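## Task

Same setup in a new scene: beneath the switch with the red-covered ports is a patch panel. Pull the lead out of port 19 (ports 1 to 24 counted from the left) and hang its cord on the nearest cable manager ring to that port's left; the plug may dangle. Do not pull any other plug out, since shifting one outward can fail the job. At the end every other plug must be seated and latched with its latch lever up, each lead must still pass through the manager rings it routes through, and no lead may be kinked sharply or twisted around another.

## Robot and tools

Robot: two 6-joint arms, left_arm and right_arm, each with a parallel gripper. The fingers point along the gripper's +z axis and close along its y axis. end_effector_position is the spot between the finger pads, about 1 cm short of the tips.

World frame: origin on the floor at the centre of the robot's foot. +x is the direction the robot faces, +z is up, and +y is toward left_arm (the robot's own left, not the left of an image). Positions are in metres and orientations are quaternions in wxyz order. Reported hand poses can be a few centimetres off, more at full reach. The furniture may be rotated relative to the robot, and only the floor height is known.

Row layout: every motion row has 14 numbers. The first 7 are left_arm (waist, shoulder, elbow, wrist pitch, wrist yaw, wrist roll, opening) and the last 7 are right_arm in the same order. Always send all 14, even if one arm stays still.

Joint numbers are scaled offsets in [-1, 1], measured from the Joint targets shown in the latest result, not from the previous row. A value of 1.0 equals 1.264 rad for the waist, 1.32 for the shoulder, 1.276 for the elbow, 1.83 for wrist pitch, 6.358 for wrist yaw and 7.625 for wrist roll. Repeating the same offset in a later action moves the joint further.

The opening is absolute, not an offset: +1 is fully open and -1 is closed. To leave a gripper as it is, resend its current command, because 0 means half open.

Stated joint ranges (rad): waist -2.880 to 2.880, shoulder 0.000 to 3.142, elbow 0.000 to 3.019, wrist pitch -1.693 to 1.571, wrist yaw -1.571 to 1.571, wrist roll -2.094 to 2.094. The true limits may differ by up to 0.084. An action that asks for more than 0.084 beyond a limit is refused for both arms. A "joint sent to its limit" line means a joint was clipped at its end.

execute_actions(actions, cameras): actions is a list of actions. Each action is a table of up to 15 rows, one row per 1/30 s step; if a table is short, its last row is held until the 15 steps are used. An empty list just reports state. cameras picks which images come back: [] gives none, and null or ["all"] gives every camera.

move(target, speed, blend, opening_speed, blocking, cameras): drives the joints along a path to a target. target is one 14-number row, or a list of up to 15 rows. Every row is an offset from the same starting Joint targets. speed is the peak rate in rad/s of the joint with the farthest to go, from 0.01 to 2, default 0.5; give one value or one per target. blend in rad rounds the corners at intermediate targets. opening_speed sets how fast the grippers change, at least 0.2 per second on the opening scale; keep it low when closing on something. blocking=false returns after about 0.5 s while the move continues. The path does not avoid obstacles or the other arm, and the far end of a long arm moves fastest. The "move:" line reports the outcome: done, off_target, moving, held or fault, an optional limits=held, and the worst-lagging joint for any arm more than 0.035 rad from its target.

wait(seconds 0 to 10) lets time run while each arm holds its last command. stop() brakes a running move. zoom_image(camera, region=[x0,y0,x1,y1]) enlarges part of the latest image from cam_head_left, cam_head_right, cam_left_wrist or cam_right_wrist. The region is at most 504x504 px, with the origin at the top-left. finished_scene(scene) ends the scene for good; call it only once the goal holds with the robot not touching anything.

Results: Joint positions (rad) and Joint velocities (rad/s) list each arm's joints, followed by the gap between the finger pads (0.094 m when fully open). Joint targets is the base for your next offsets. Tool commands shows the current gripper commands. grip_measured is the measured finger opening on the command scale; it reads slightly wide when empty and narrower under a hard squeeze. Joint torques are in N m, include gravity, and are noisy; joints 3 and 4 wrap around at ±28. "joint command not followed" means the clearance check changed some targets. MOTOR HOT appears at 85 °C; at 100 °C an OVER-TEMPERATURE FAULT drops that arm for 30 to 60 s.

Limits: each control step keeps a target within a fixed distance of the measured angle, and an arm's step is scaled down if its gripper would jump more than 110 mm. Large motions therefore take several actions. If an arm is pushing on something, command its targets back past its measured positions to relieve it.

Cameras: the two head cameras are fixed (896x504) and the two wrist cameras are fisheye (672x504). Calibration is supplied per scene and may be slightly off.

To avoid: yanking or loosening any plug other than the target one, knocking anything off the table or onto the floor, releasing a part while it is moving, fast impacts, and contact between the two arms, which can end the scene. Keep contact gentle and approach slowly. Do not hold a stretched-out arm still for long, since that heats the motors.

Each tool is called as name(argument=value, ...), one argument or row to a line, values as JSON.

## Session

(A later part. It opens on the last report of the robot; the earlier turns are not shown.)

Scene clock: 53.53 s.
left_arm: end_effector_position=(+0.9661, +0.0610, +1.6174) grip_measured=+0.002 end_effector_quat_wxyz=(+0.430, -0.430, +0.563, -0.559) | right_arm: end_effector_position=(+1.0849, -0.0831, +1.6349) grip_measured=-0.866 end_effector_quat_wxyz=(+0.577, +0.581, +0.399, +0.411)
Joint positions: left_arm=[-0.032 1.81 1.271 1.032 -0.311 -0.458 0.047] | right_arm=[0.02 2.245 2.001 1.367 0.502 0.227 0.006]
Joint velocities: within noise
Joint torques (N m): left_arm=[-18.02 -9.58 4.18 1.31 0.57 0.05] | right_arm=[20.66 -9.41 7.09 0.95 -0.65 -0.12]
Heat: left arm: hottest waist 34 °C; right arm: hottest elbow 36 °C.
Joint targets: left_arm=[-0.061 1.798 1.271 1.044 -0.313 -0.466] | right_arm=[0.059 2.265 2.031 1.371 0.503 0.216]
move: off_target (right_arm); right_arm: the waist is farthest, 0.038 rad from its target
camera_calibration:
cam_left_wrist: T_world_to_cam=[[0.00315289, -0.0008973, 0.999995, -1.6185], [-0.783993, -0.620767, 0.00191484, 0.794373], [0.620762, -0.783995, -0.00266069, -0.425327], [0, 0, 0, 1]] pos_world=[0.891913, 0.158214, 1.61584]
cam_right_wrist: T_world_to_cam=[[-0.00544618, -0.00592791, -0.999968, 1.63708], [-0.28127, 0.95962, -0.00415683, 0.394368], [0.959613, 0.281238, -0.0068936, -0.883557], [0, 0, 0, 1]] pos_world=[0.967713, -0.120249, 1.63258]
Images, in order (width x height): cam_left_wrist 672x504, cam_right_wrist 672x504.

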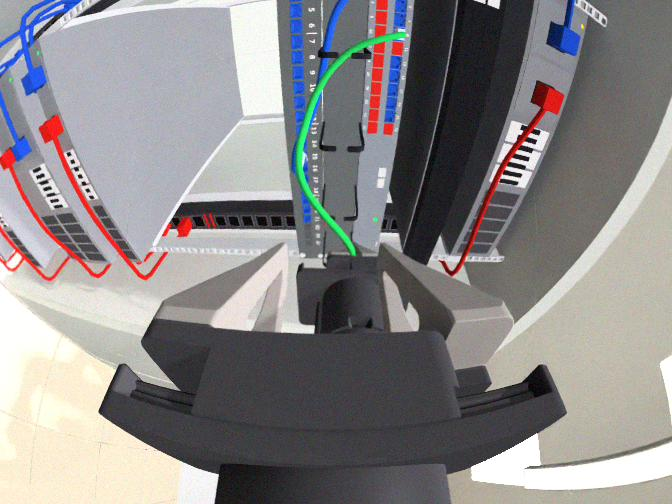

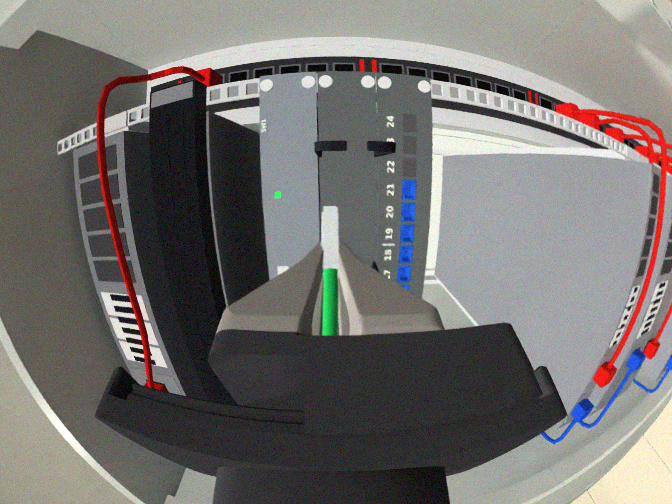

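move(
  target=[0,0,0,0,0,0,0,-0.0222,0.0485,0.1317,-0.0705,-0.0003,0.0018,-0.95],
  speed=0.12,
  cameras=["cam_left_wrist","cam_right_wrist","cam_head_left"],
)

zoom_image(
  camera="cam_left_wrist",
  region=[270, 130, 400, 280],
)

Scene clock: 56.00 s.
left_arm: end_effector_position=(+0.9661, +0.0610, +1.6174) grip_measured=+0.002 end_effector_quat_wxyz=(+0.430, -0.430, +0.563, -0.559) | right_arm: end_effector_position=(+1.1069, -0.0835, +1.6453) grip_measured=-0.866 end_effector_quat_wxyz=(+0.578, +0.583, +0.397, +0.411)
Joint positions: left_arm=[-0.032 1.81 1.271 1.032 -0.311 -0.458 0.047] | right_arm=[0.02 2.284 2.122 1.292 0.502 0.227 0.006]
Joint velocities: within noise
Joint torques (N m): left_arm=[-18.02 -9.58 4.18 1.31 0.57 0.06] | right_arm=[18.55 -11.75 4.88 0.84 -0.66 -0.01]
Heat: left arm: hottest waist 34 °C; right arm: hottest elbow 36 °C.
Joint targets: left_arm=[-0.061 1.798 1.271 1.044 -0.313 -0.465] | right_arm=[0.020 2.284 2.122 1.293 0.502 0.227]
move: held (right_arm; a check stopped the path); limits=held; right_arm: the elbow is farthest, 0.077 rad from its target
joint command not followed: on one or more control steps a check withheld the commanded joint targets of the right arm, and it was not sent them on those steps.
cause: the commanded joint targets, or the way to them, would bring a part of the robot too close to another arm (this arm's forearm (the part past joint 3) and the left arm's fingers, along the way the arms are being sent, or toward where that arm still pushes).
camera_calibration:
cam_left_wrist: T_world_to_cam=[[0.00315289, -0.0008973, 0.999995, -1.6185], [-0.783993, -0.620767, 0.00191484, 0.794373], [0.620762, -0.783995, -0.00266069, -0.425327], [0, 0, 0, 1]] pos_world=[0.891913, 0.158214, 1.61584]
cam_right_wrist: T_world_to_cam=[[-0.00314909, -0.00319803, -0.99999, 1.64523], [-0.275626, 0.961262, -0.0022062, 0.391694], [0.96126, 0.275617, -0.00390856, -0.91169], [0, 0, 0, 1]] pos_world=[0.989513, -0.119982, 1.64252]
Images, in order (width x height): cam_head_left 896x504, cam_left_wrist 672x504, cam_right_wrist 672x504.

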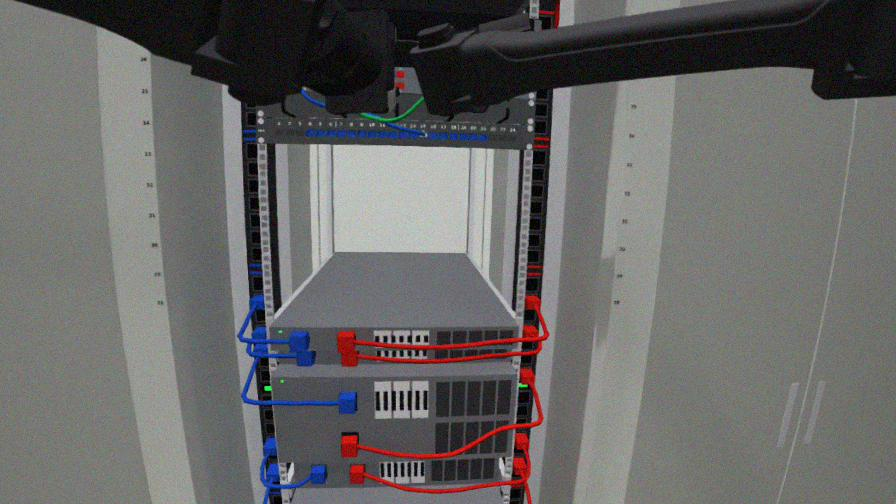

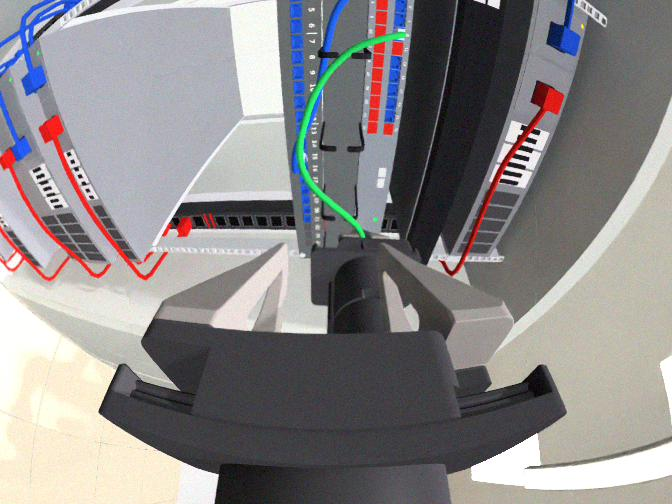

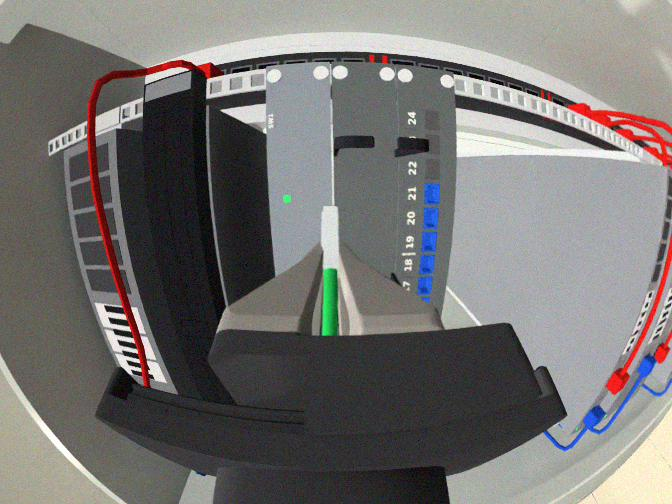

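Scaled by 3.360 from the camera's 672x504 image, which has a finer 960x720 frame.

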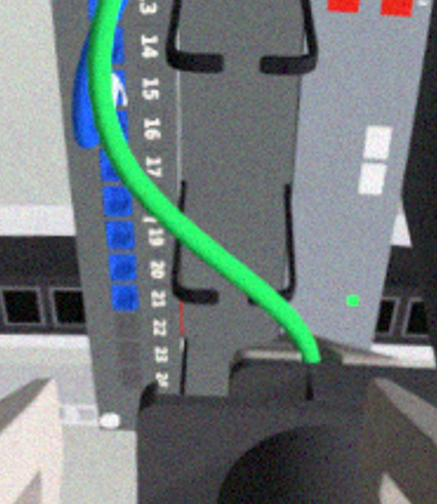

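move(
  target=[
    [-0.0348,-0.0727,-0.1646,0.0656,-0.0044,0.0026,0,0,0,0,0,0,0,-0.95],
    [-0.0348,-0.0727,-0.1646,0.0656,-0.0044,0.0026,0,-0.0142,0.0341,0.0603,-0.0279,0,0.0014,-0.95],
  ],
  speed=[0.3,0.12],
  blend=[0.03,0],
  cameras=["cam_left_wrist","cam_right_wrist","cam_head_left"],
)

zoom_image(
  camera="cam_left_wrist",
  region=[270, 100, 420, 280],
)

Scene clock: 58.80 s.
left_arm: end_effector_position=(+0.9030, +0.0833, +1.6226) grip_measured=+0.002 end_effector_quat_wxyz=(+0.425, -0.431, +0.560, -0.566) | right_arm: end_effector_position=(+1.1157, -0.0813, +1.6484) grip_measured=-0.866 end_effector_quat_wxyz=(+0.578, +0.581, +0.399, +0.411)
Joint positions: left_arm=[-0.073 1.716 1.06 1.151 -0.339 -0.454 0.047] | right_arm=[0.02 2.304 2.174 1.254 0.502 0.227 0.006]
Joint velocities: within noise
Joint torques (N m): left_arm=[-16.5 -8.12 4.11 1.31 0.58 0.22] | right_arm=[17.03 -9.7 6.83 0.31 -0.64 0.1]
Heat: left arm: hottest waist 34 °C; right arm: hottest elbow 36 °C.
Joint targets: left_arm=[-0.105 1.702 1.061 1.164 -0.341 -0.446] | right_arm=[0.003 2.329 2.199 1.242 0.502 0.238]
move: done
camera_calibration:
cam_left_wrist: T_world_to_cam=[[0.00166787, 0.0148348, 0.999889, -1.62328], [-0.788213, -0.615314, 0.0104439, 0.748285], [0.6154, -0.788143, 0.0106667, -0.38504], [0, 0, 0, 1]] pos_world=[0.829469, 0.181045, 1.61939]
cam_right_wrist: T_world_to_cam=[[-0.00506445, -0.005472, -0.999972, 1.65035], [-0.28033, 0.959896, -0.00383295, 0.399794], [0.95989, 0.280302, -0.00639531, -0.914716], [0, 0, 0, 1]] pos_world=[0.998459, -0.118333, 1.64599]
Images, in order (width x height): cam_head_left 896x504, cam_left_wrist 672x504, cam_right_wrist 672x504.

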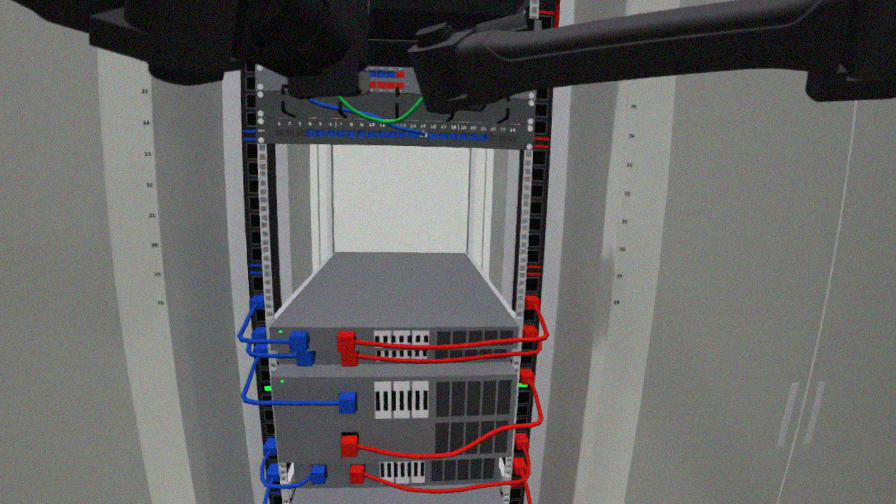

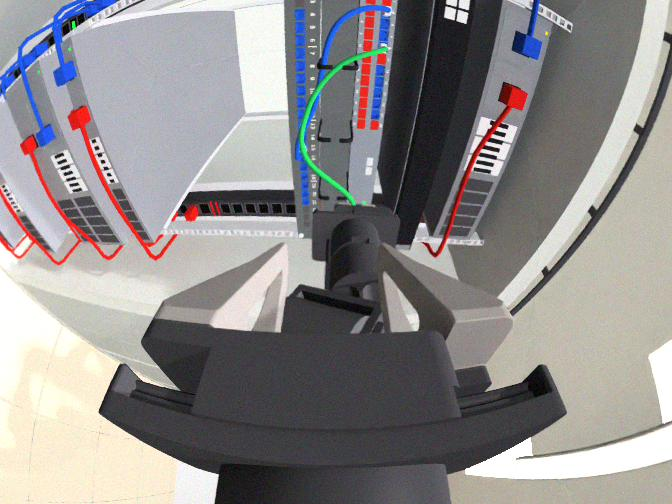

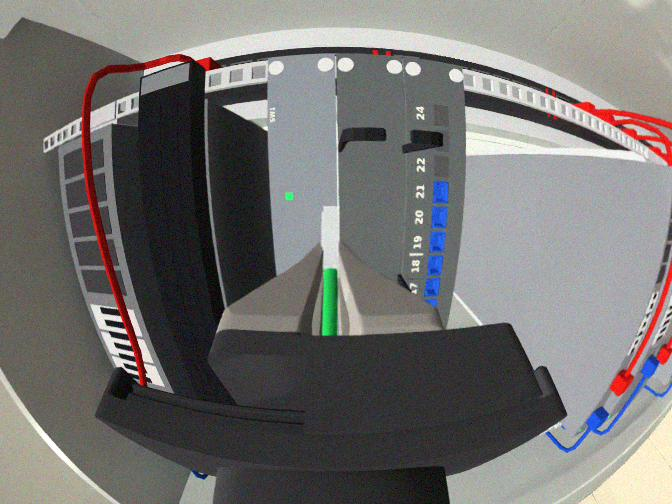

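Scaled by 2.800 from the camera's 672x504 image, which has a finer 960x720 frame.

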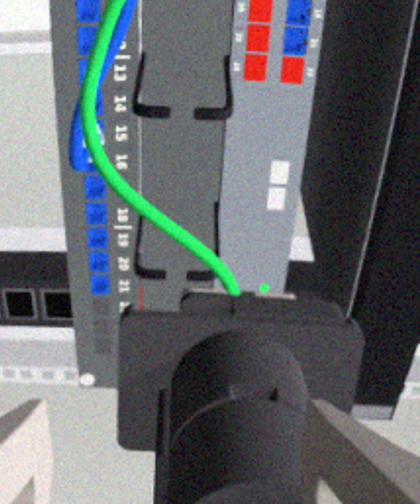

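move(
  target=[0,0,0,0,0,0,0,-0.0198,0,0,0,0,0,-0.95],
  speed=0.1,
  cameras=["cam_left_wrist"],
)

zoom_image(
  camera="cam_left_wrist",
  region=[270, 100, 420, 280],
)

Scene clock: 60.40 s.
left_arm: end_effector_position=(+0.9030, +0.0833, +1.6226) grip_measured=+0.002 end_effector_quat_wxyz=(+0.425, -0.431, +0.560, -0.566) | right_arm: end_effector_position=(+1.1210, -0.0882, +1.6343) grip_measured=-0.866 end_effector_quat_wxyz=(+0.581, +0.582, +0.402, +0.402)
Joint positions: left_arm=[-0.073 1.716 1.06 1.151 -0.339 -0.454 0.047] | right_arm=[0 2.304 2.174 1.254 0.502 0.227 0.006]
Joint velocities: within noise
Joint torques (N m): left_arm=[-16.5 -8.12 4.11 1.31 0.58 0.22] | right_arm=[16.38 -9.76 6.9 0.31 -0.66 0.09]
Heat: left arm: hottest waist 34 °C; right arm: hottest elbow 36 °C.
Joint targets: left_arm=[-0.105 1.702 1.061 1.164 -0.341 -0.446] | right_arm=[-0.022 2.329 2.199 1.242 0.502 0.238]
move: done
camera_calibration:
cam_left_wrist: T_world_to_cam=[[0.00166787, 0.0148348, 0.999889, -1.62328], [-0.788213, -0.615314, 0.0104439, 0.748285], [0.6154, -0.788143, 0.0106667, -0.38504], [0, 0, 0, 1]] pos_world=[0.829469, 0.181045, 1.61939]
Images, in order (width x height): cam_left_wrist 672x504.

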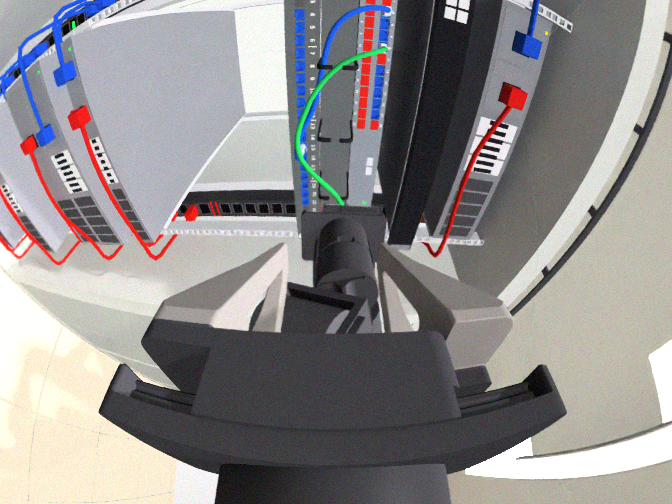

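Scaled by 2.800 from the camera's 672x504 image, which has a finer 960x720 frame.

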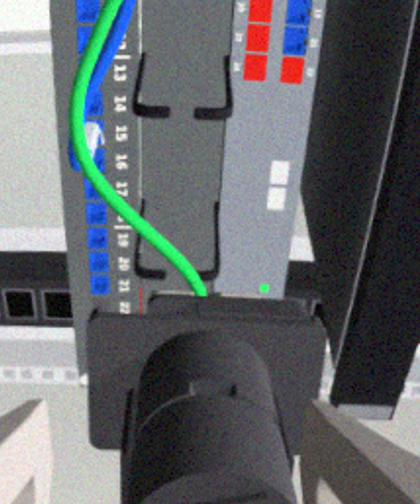

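move(
  target=[0,0,0,0,0,0,0,-0.0100,0.058,0.138,-0.064,-0.0012,0.0026,-0.95],
  speed=0.12,
  cameras=["cam_left_wrist","cam_head_left","cam_right_wrist"],
)

zoom_image(
  camera="cam_left_wrist",
  region=[270, 100, 420, 280],
)

Scene clock: 62.63 s.
left_arm: end_effector_position=(+0.9030, +0.0833, +1.6226) grip_measured=+0.002 end_effector_quat_wxyz=(+0.425, -0.431, +0.560, -0.566) | right_arm: end_effector_position=(+1.1271, -0.0893, +1.6344) grip_measured=-0.866 end_effector_quat_wxyz=(+0.584, +0.603, +0.377, +0.392)
Joint positions: left_arm=[-0.073 1.716 1.06 1.151 -0.339 -0.453 0.047] | right_arm=[0.001 2.37 2.296 1.262 0.524 0.227 0.006]
Joint velocities: within noise
Joint torques (N m): left_arm=[-16.5 -8.12 4.12 1.29 0.58 0.22] | right_arm=[15.85 -9.23 11.29 -4.52 -1.65 0.28]
Heat: left arm: hottest waist 34 °C; right arm: hottest elbow 37 °C.
Joint targets: left_arm=[-0.105 1.702 1.061 1.164 -0.341 -0.445] | right_arm=[-0.035 2.406 2.375 1.125 0.495 0.258]
move: off_target (right_arm); right_arm: the wrist pitch is farthest, 0.137 rad from its target
camera_calibration:
cam_left_wrist: T_world_to_cam=[[0.00156601, 0.0144672, 0.999894, -1.62317], [-0.788214, -0.615318, 0.0101374, 0.748784], [0.615399, -0.788146, 0.0104397, -0.38467], [0, 0, 0, 1]] pos_world=[0.829469, 0.181046, 1.61942]
cam_right_wrist: T_world_to_cam=[[-0.0139893, 0.0154442, -0.999783, 1.64796], [-0.213312, 0.976817, 0.0180742, 0.30084], [0.976884, 0.213518, -0.0103706, -0.942133], [0, 0, 0, 1]] pos_world=[1.00758, -0.118155, 1.63239]
Images, in order (width x height): cam_head_left 896x504, cam_left_wrist 672x504, cam_right_wrist 672x504.

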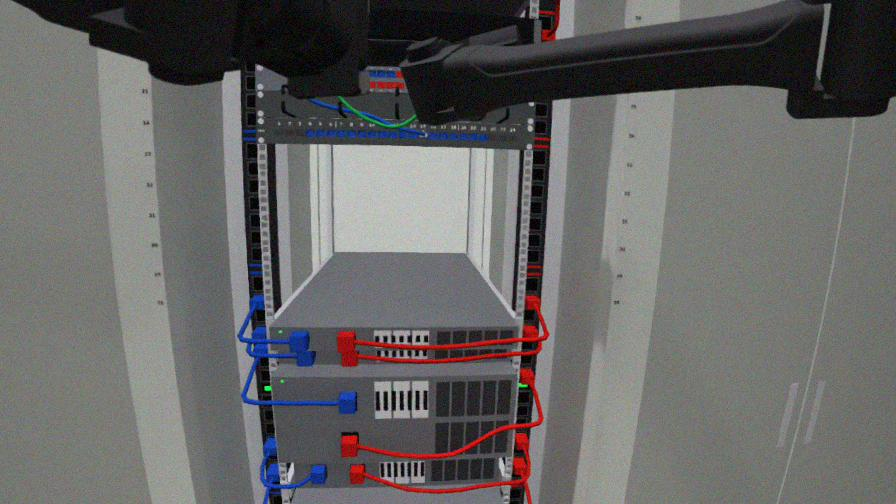

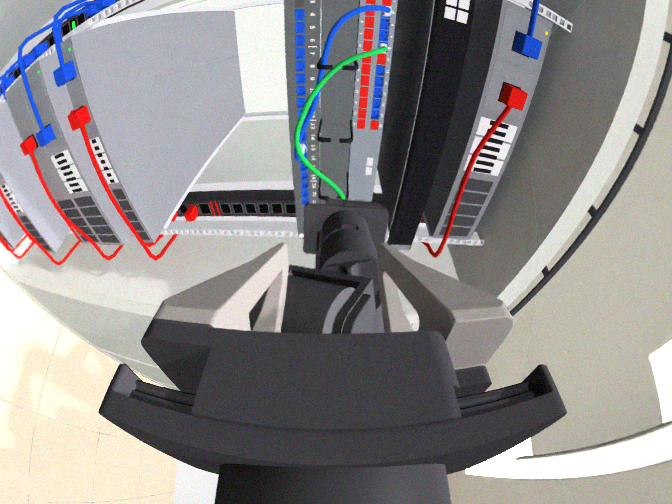

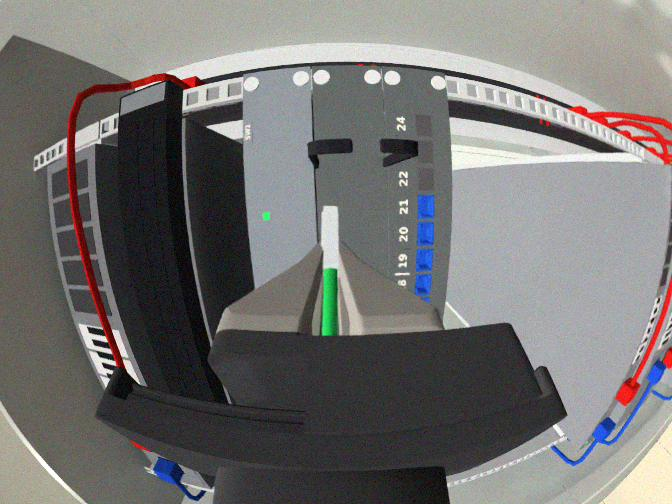

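Scaled by 2.800 from the camera's 672x504 image, which has a finer 960x720 frame.

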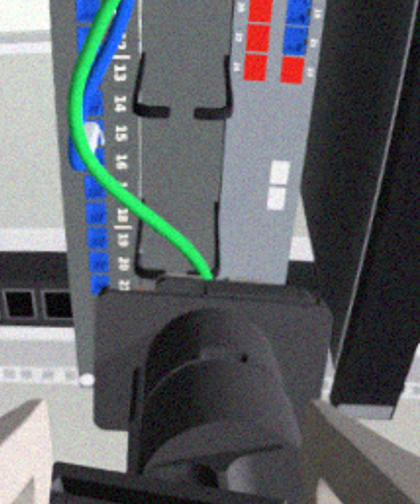

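zoom_image(
  camera="cam_right_wrist",
  region=[230, 120, 460, 350],
)

zoom_image(
  camera="cam_head_left",
  region=[240, 50, 560, 150],
)

Scaled by 2.191 from the camera's 672x504 image, which has a finer 960x720 frame.

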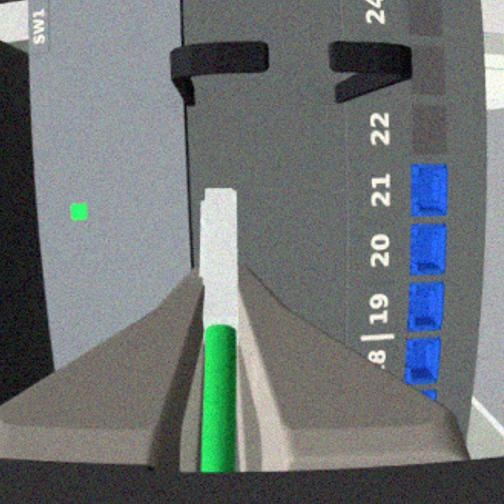

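Scaled by 1.575 from the camera's 896x504 image, which has a finer 1280x720 frame.

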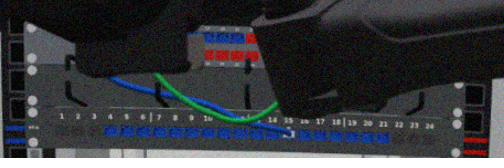

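move(
  target=[
    [0,0,0,0,0,0,0,-0.004,-0.1091,-0.2273,0.1077,0.001,-0.0035,-0.95],
    [0,0,0,0,0,0,0,-0.0079,-0.2371,-0.3973,-0.0066,-0.01,0.0121,-0.95],
  ],
  speed=0.3,
  blend=[0.04,0],
  cameras=["cam_left_wrist","cam_head_left","cam_right_wrist"],
)

zoom_image(
  camera="cam_left_wrist",
  region=[270, 100, 420, 280],
)

zoom_image(
  camera="cam_right_wrist",
  region=[230, 120, 460, 350],
)

Scene clock: 68.27 s.
left_arm: end_effector_position=(+0.9030, +0.0833, +1.6226) grip_measured=+0.002 end_effector_quat_wxyz=(+0.425, -0.431, +0.560, -0.566) | right_arm: end_effector_position=(+1.1077, -0.0918, +1.6258) grip_measured=-0.866 end_effector_quat_wxyz=(+0.537, +0.533, +0.467, +0.457)
Joint positions: left_arm=[-0.073 1.716 1.06 1.151 -0.339 -0.453 0.047] | right_arm=[-0.018 2.109 1.872 1.121 0.435 0.333 0.006]
Joint velocities: within noise
Joint torques (N m): left_arm=[-16.5 -8.12 4.12 1.29 0.58 0.21] | right_arm=[14.68 -11.93 4.63 0.77 -0.73 0.12]
Heat: left arm: hottest waist 35 °C; right arm: hottest elbow 37 °C.
Joint targets: left_arm=[-0.105 1.702 1.061 1.164 -0.341 -0.446] | right_arm=[-0.045 2.093 1.868 1.112 0.431 0.350]
move: done
camera_calibration:
cam_left_wrist: T_world_to_cam=[[0.00156601, 0.0144672, 0.999894, -1.62317], [-0.788214, -0.615318, 0.0101374, 0.748784], [0.615399, -0.788146, 0.0104397, -0.38467], [0, 0, 0, 1]] pos_world=[0.829469, 0.181046, 1.61942]
cam_right_wrist: T_world_to_cam=[[-0.0181574, -0.0364518, -0.99917, 1.638], [-0.469975, 0.882363, -0.0236498, 0.642753], [0.882493, 0.469156, -0.0331528, -0.757603], [0, 0, 0, 1]] pos_world=[1.0004, -0.151999, 1.62673]
Images, in order (width x height): cam_head_left 896x504, cam_left_wrist 672x504, cam_right_wrist 672x504.

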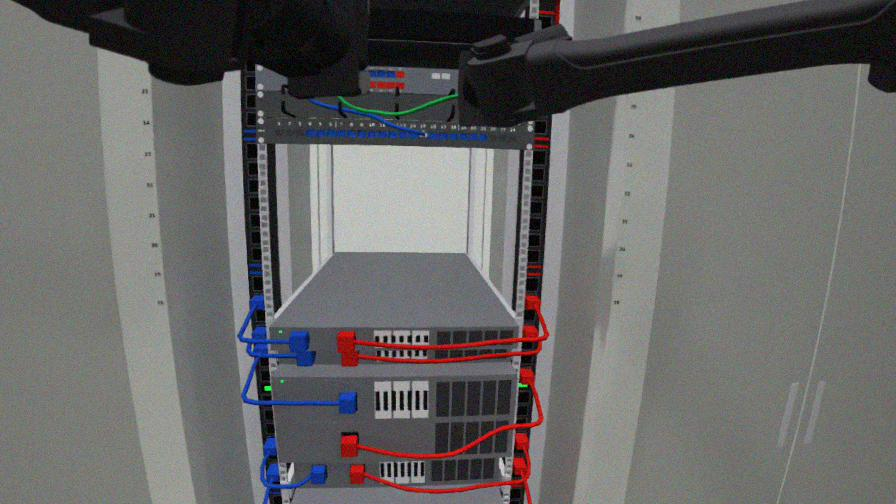

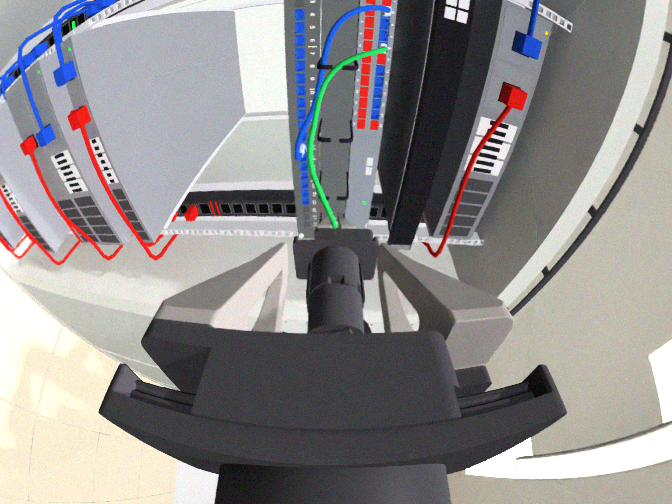

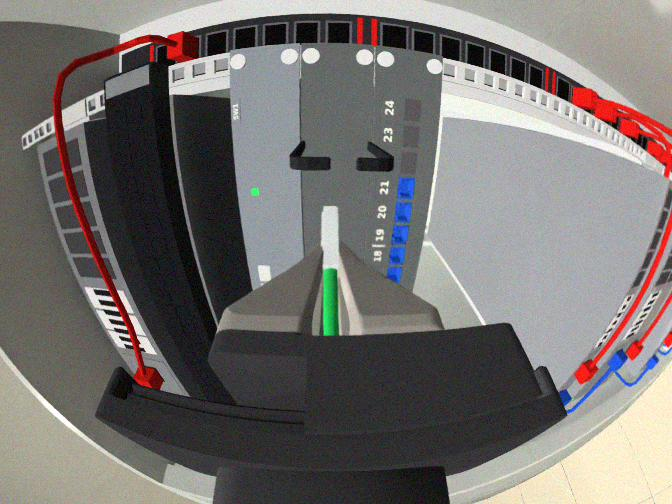

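Scaled by 2.800 from the camera's 672x504 image, which has a finer 960x720 frame.

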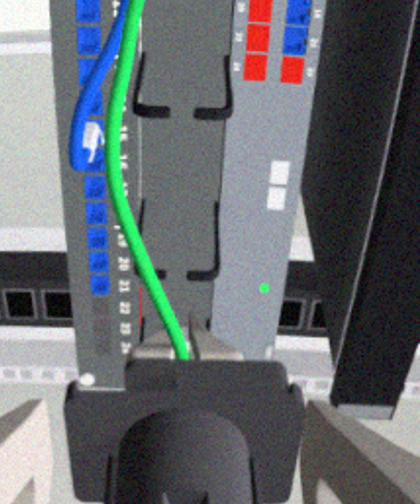

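Scaled by 2.191 from the camera's 672x504 image, which has a finer 960x720 frame.

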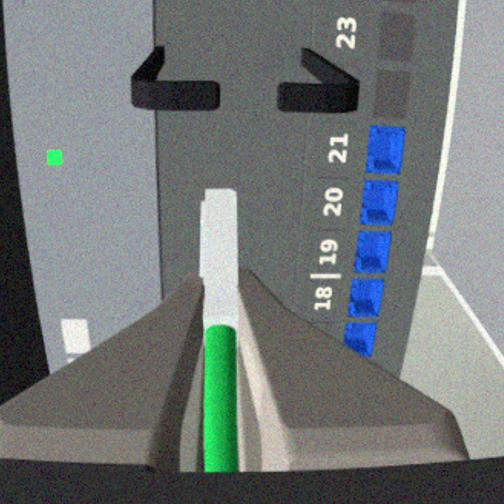

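move(
  target=[0.0665,0.1795,0.366,-0.1546,0.0115,-0.0045,0,0,0,0,0,0,0,-0.95],
  speed=0.3,
  cameras=["cam_left_wrist","cam_head_left","cam_head_right"],
)

zoom_image(
  camera="cam_left_wrist",
  region=[250, 80, 420, 330],
)

Scene clock: 71.30 s.
left_arm: end_effector_position=(+1.0112, +0.0139, +1.6405) grip_measured=+0.002 end_effector_quat_wxyz=(+0.420, -0.412, +0.562, -0.582) | right_arm: end_effector_position=(+1.1077, -0.0917, +1.6258) grip_measured=-0.866 end_effector_quat_wxyz=(+0.537, +0.533, +0.467, +0.458)
Joint positions: left_arm=[-0.045 1.928 1.502 0.889 -0.27 -0.472 0.047] | right_arm=[-0.018 2.109 1.872 1.12 0.435 0.334 0.006]
Joint velocities: within noise
Joint torques (N m): left_arm=[-15.68 -8.82 6.54 0.61 0.74 0.05] | right_arm=[14.45 -12.45 4.67 0.85 -0.73 0.12]
Heat: left arm: hottest waist 35 °C; right arm: hottest elbow 37 °C.
Joint targets: left_arm=[-0.021 1.938 1.527 0.882 -0.268 -0.480] | right_arm=[-0.045 2.093 1.868 1.113 0.431 0.350]
move: done
camera_calibration:
cam_left_wrist: T_world_to_cam=[[-0.0264849, 0.0195008, 0.999459, -1.61126], [-0.813853, -0.58098, -0.0102308, 0.85], [0.580467, -0.813684, 0.031258, -0.50461], [0, 0, 0, 1]] pos_world=[0.94201, 0.114661, 1.63486]
Images, in order (width x height): cam_head_left 896x504, cam_head_right 896x504, cam_left_wrist 672x504.

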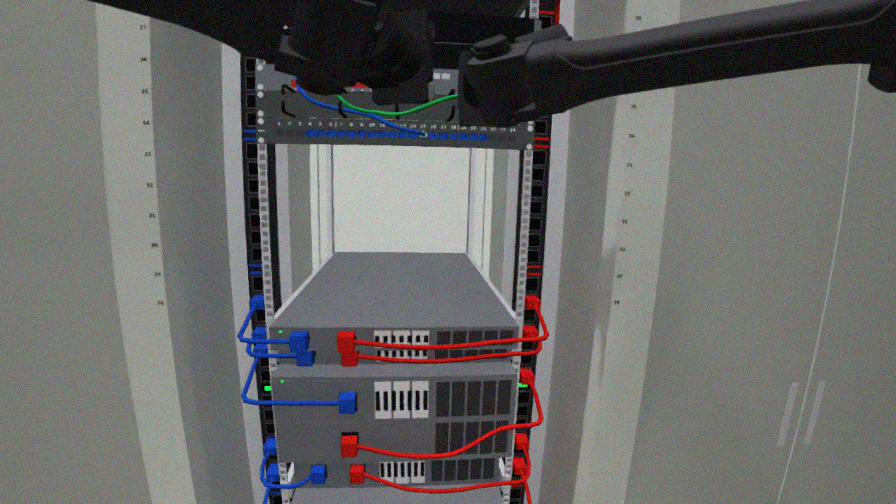

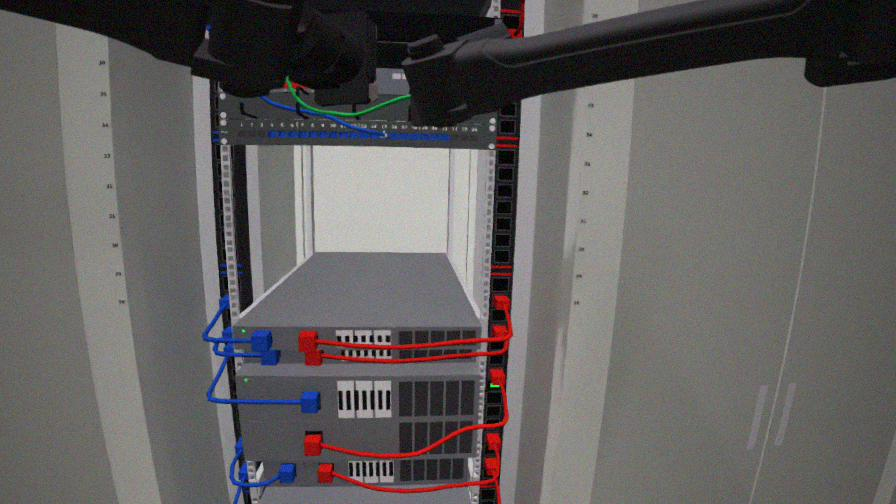

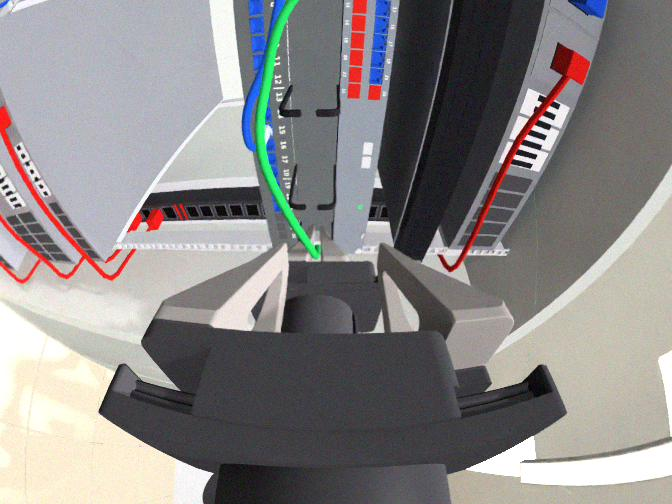

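Scaled by 2.016 from the camera's 672x504 image, which has a finer 960x720 frame.

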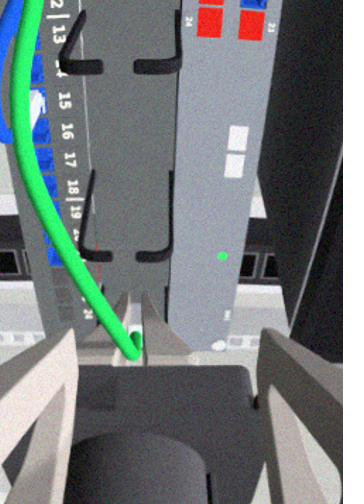

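move(
  target=[
    [0.0617,0,0,0,0.0045,-0.0023,0,0,0,0,0,0,0,-0.95],
    [0.0617,0.05,0.1458,-0.0962,0.0091,-0.0046,0,0,0,0,0,0,0,-0.95],
  ],
  speed=0.2,
  blend=[0.01,0],
  cameras=["cam_left_wrist","cam_head_left","cam_head_right"],
)

zoom_image(
  camera="cam_left_wrist",
  region=[250, 80, 420, 330],
)

Scene clock: 73.60 s.
left_arm: end_effector_position=(+1.0757, +0.0181, +1.5962) grip_measured=+0.002 end_effector_quat_wxyz=(+0.408, -0.409, +0.582, -0.572) | right_arm: end_effector_position=(+1.1077, -0.0917, +1.6258) grip_measured=-0.866 end_effector_quat_wxyz=(+0.537, +0.533, +0.467, +0.458)
Joint positions: left_arm=[0.046 1.99 1.687 0.714 -0.212 -0.507 0.047] | right_arm=[-0.018 2.109 1.872 1.12 0.435 0.334 0.006]
Joint velocities: within noise
Joint torques (N m): left_arm=[-17.96 -10.23 6.67 0.72 0.73 0.06] | right_arm=[14.39 -12.28 4.59 0.79 -0.72 0.15]
Heat: left arm: hottest waist 35 °C; right arm: hottest elbow 37 °C.
Joint targets: left_arm=[0.057 2.005 1.714 0.706 -0.210 -0.515] | right_arm=[-0.045 2.093 1.868 1.113 0.431 0.350]
move: done
camera_calibration:
cam_left_wrist: T_world_to_cam=[[0.00880743, -0.00818439, 0.999928, -1.60361], [-0.828835, -0.559487, 0.00272104, 0.899507], [0.559424, -0.828799, -0.0117111, -0.445797], [0, 0, 0, 1]] pos_world=[1.00906, 0.120662, 1.59583]
Images, in order (width x height): cam_head_left 896x504, cam_head_right 896x504, cam_left_wrist 672x504.

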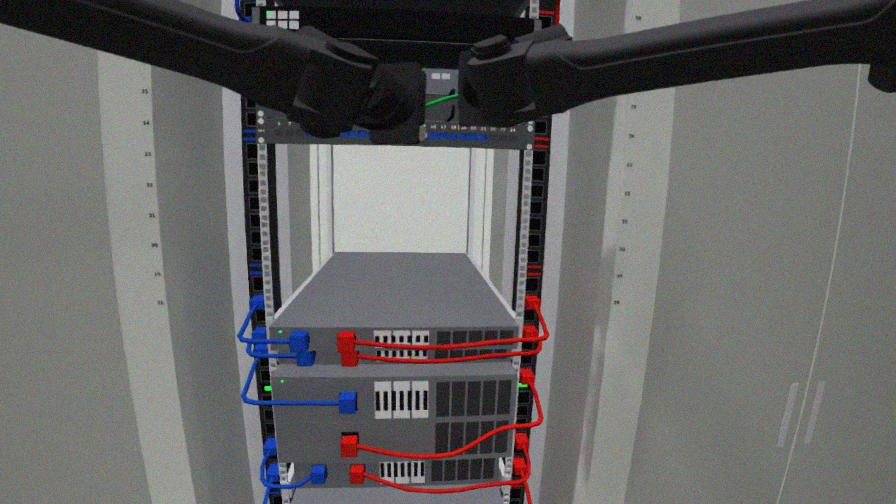

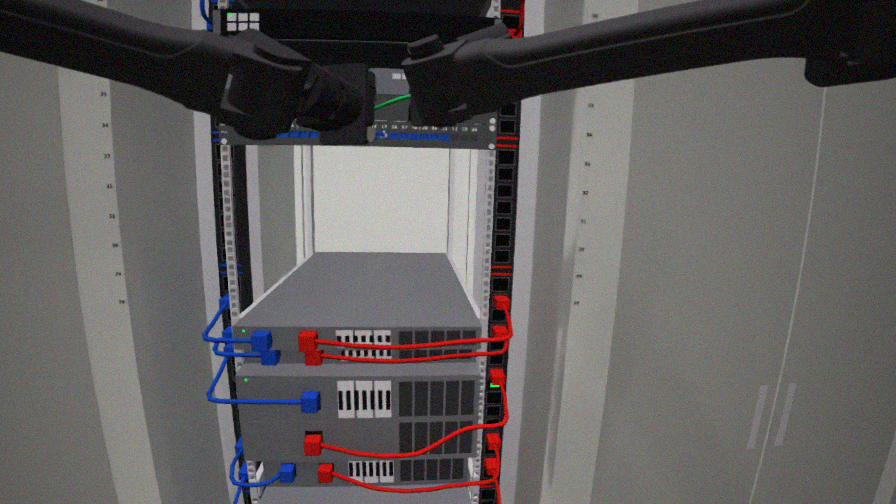

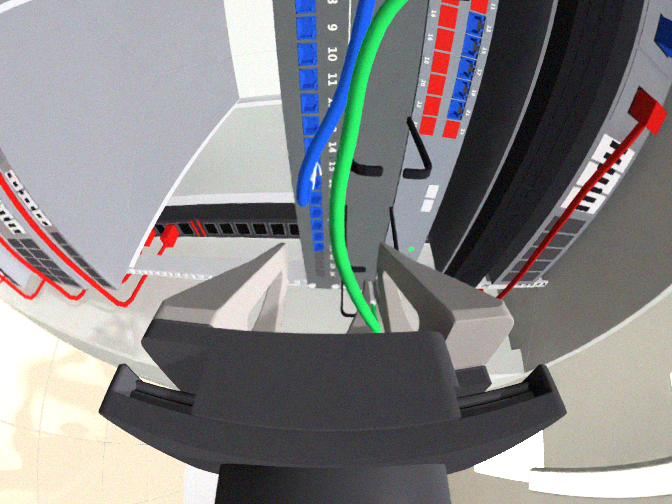

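Scaled by 2.016 from the camera's 672x504 image, which has a finer 960x720 frame.

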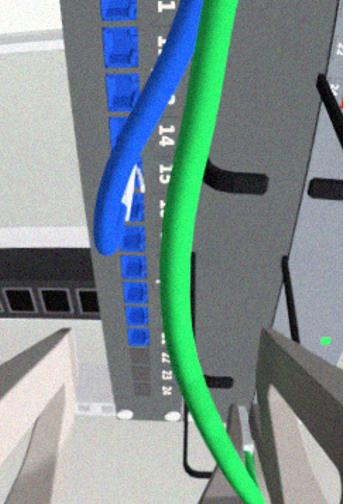

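move(
  target=[0,0,0,0,0,0,-0.95,0,0,0,0,0,0,-0.95],
  opening_speed=0.8,
  cameras=["cam_left_wrist"],
)

zoom_image(
  camera="cam_left_wrist",
  region=[250, 130, 450, 350],
)

Scene clock: 75.63 s.
left_arm: end_effector_position=(+1.0761, +0.0183, +1.5969) grip_measured=-0.889 end_effector_quat_wxyz=(+0.407, -0.410, +0.581, -0.574) | right_arm: end_effector_position=(+1.1082, -0.0921, +1.6205) grip_measured=-0.866 end_effector_quat_wxyz=(+0.537, +0.532, +0.470, +0.455)
Joint positions: left_arm=[0.046 1.99 1.688 0.714 -0.21 -0.512 0.005] | right_arm=[-0.024 2.109 1.868 1.119 0.435 0.334 0.006]
Joint velocities: within noise
Joint torques (N m): left_arm=[-17.96 -10.34 6.61 0.7 0.64 0.09] | right_arm=[15.21 -12.16 4.97 0.87 -0.74 0.16]
Heat: left arm: hottest waist 35 °C; right arm: hottest elbow 37 °C.
Joint targets: left_arm=[0.057 2.005 1.714 0.706 -0.210 -0.515] | right_arm=[-0.045 2.093 1.868 1.113 0.431 0.350]
move: done
camera_calibration:
cam_left_wrist: T_world_to_cam=[[0.00845348, -0.00254612, 0.999961, -1.60402], [-0.828782, -0.559544, 0.00558164, 0.895323], [0.559508, -0.828796, -0.00684028, -0.453688], [0, 0, 0, 1]] pos_world=[1.00943, 0.120874, 1.59586]
Images, in order (width x height): cam_left_wrist 672x504.

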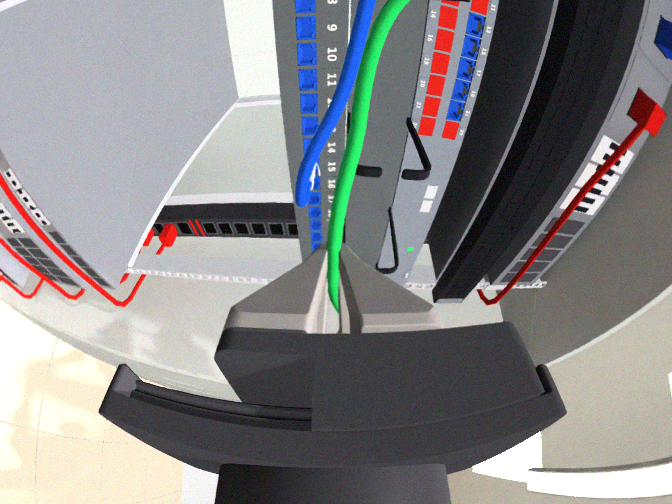

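Scaled by 2.291 from the camera's 672x504 image, which has a finer 960x720 frame.

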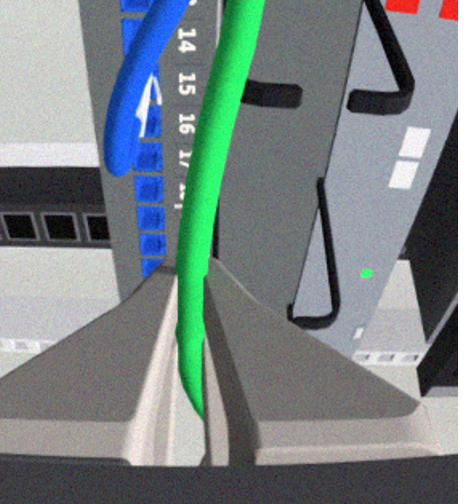

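move(
  target=[-0.0609,0.0159,0.0494,-0.024,-0.0028,0.001,-0.95,0,0,0,0,0,0,-0.95],
  speed=0.12,
  cameras=["cam_left_wrist","cam_right_wrist","cam_head_left","cam_head_right"],
)

zoom_image(
  camera="cam_left_wrist",
  region=[250, 130, 450, 350],
)

Scene clock: 80.83 s.
left_arm: end_effector_position=(+1.0849, +0.0115, +1.6171) grip_measured=-0.890 end_effector_quat_wxyz=(+0.404, -0.412, +0.578, -0.577) | right_arm: end_effector_position=(+1.1106, -0.1001, +1.6250) grip_measured=-0.866 end_effector_quat_wxyz=(+0.539, +0.535, +0.465, +0.455)
Joint positions: left_arm=[0.022 2.009 1.75 0.672 -0.229 -0.513 0.005] | right_arm=[-0.024 2.097 1.868 1.119 0.435 0.335 0.006]
Joint velocities: within noise
Joint torques (N m): left_arm=[-22.53 -10.11 6.86 0.62 0.7 0.19] | right_arm=[14.92 -11.52 4.94 0.84 -0.74 0.14]
Heat: left arm: hottest waist 35 °C; right arm: hottest elbow 37 °C.
Joint targets: left_arm=[-0.020 2.025 1.777 0.662 -0.227 -0.507] | right_arm=[-0.045 2.093 1.868 1.113 0.431 0.350]
move: off_target (left_arm); left_arm: the waist is farthest, 0.042 rad from its target
camera_calibration:
cam_left_wrist: T_world_to_cam=[[0.00967051, 0.00823887, 0.999919, -1.62576], [-0.829632, -0.558167, 0.0126227, 0.888241], [0.558226, -0.829687, 0.00143747, -0.476128], [0, 0, 0, 1]] pos_world=[1.01842, 0.114145, 1.6151]
cam_right_wrist: T_world_to_cam=[[-0.0197386, -0.0362851, -0.999147, 1.63868], [-0.46316, 0.885975, -0.0230252, 0.643211], [0.886055, 0.46231, -0.0342937, -0.759106], [0, 0, 0, 1]] pos_world=[1.00286, -0.159467, 1.62606]

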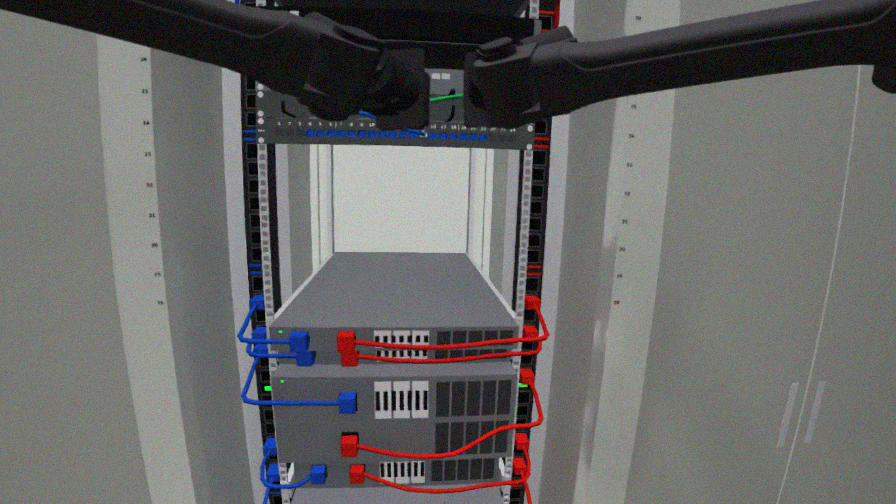

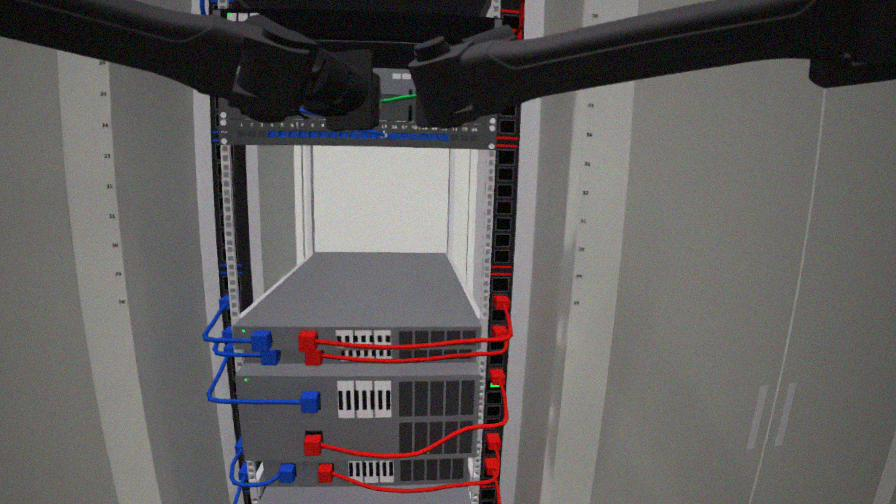

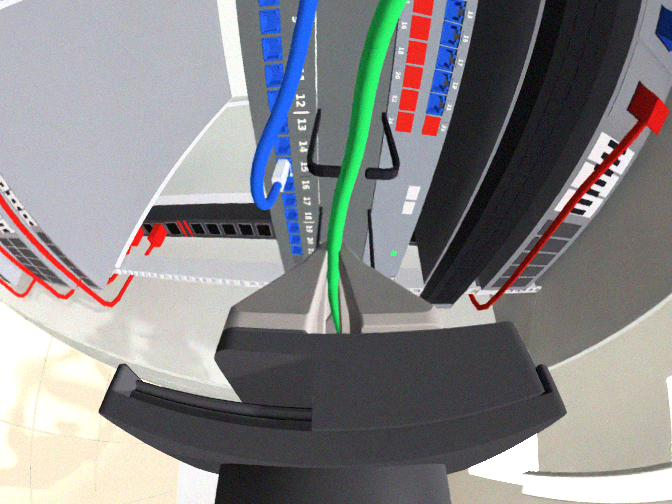

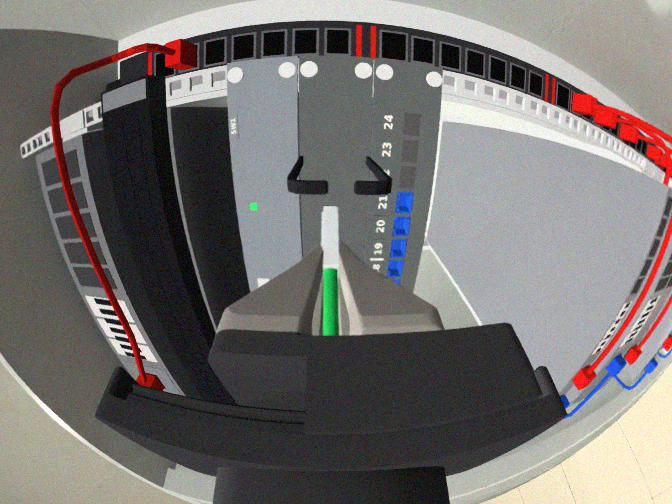

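Scaled by 2.291 from the camera's 672x504 image, which has a finer 960x720 frame.

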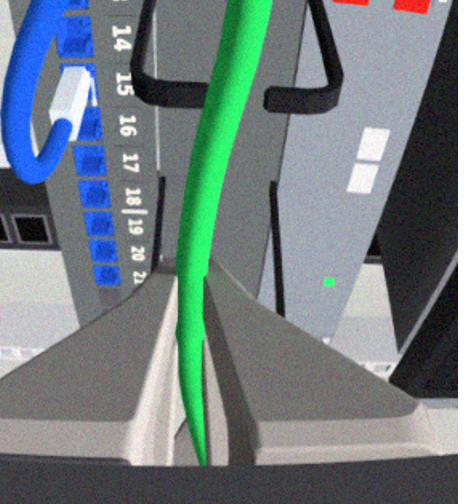

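zoom_image(
  camera="cam_head_left",
  region=[410, 70, 490, 140],
)

zoom_image(
  camera="cam_head_right",
  region=[360, 70, 440, 140],
)

Scaled by 6.300 from the camera's 896x504 image, which has a finer 1280x720 frame.

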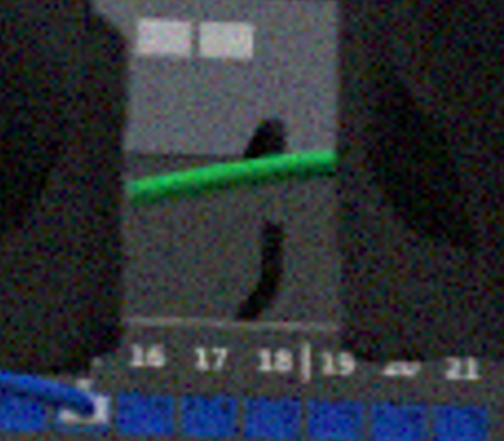

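Scaled by 6.300 from the camera's 896x504 image, which has a finer 1280x720 frame.

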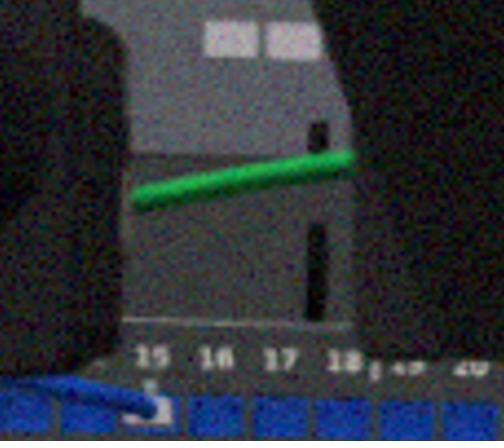

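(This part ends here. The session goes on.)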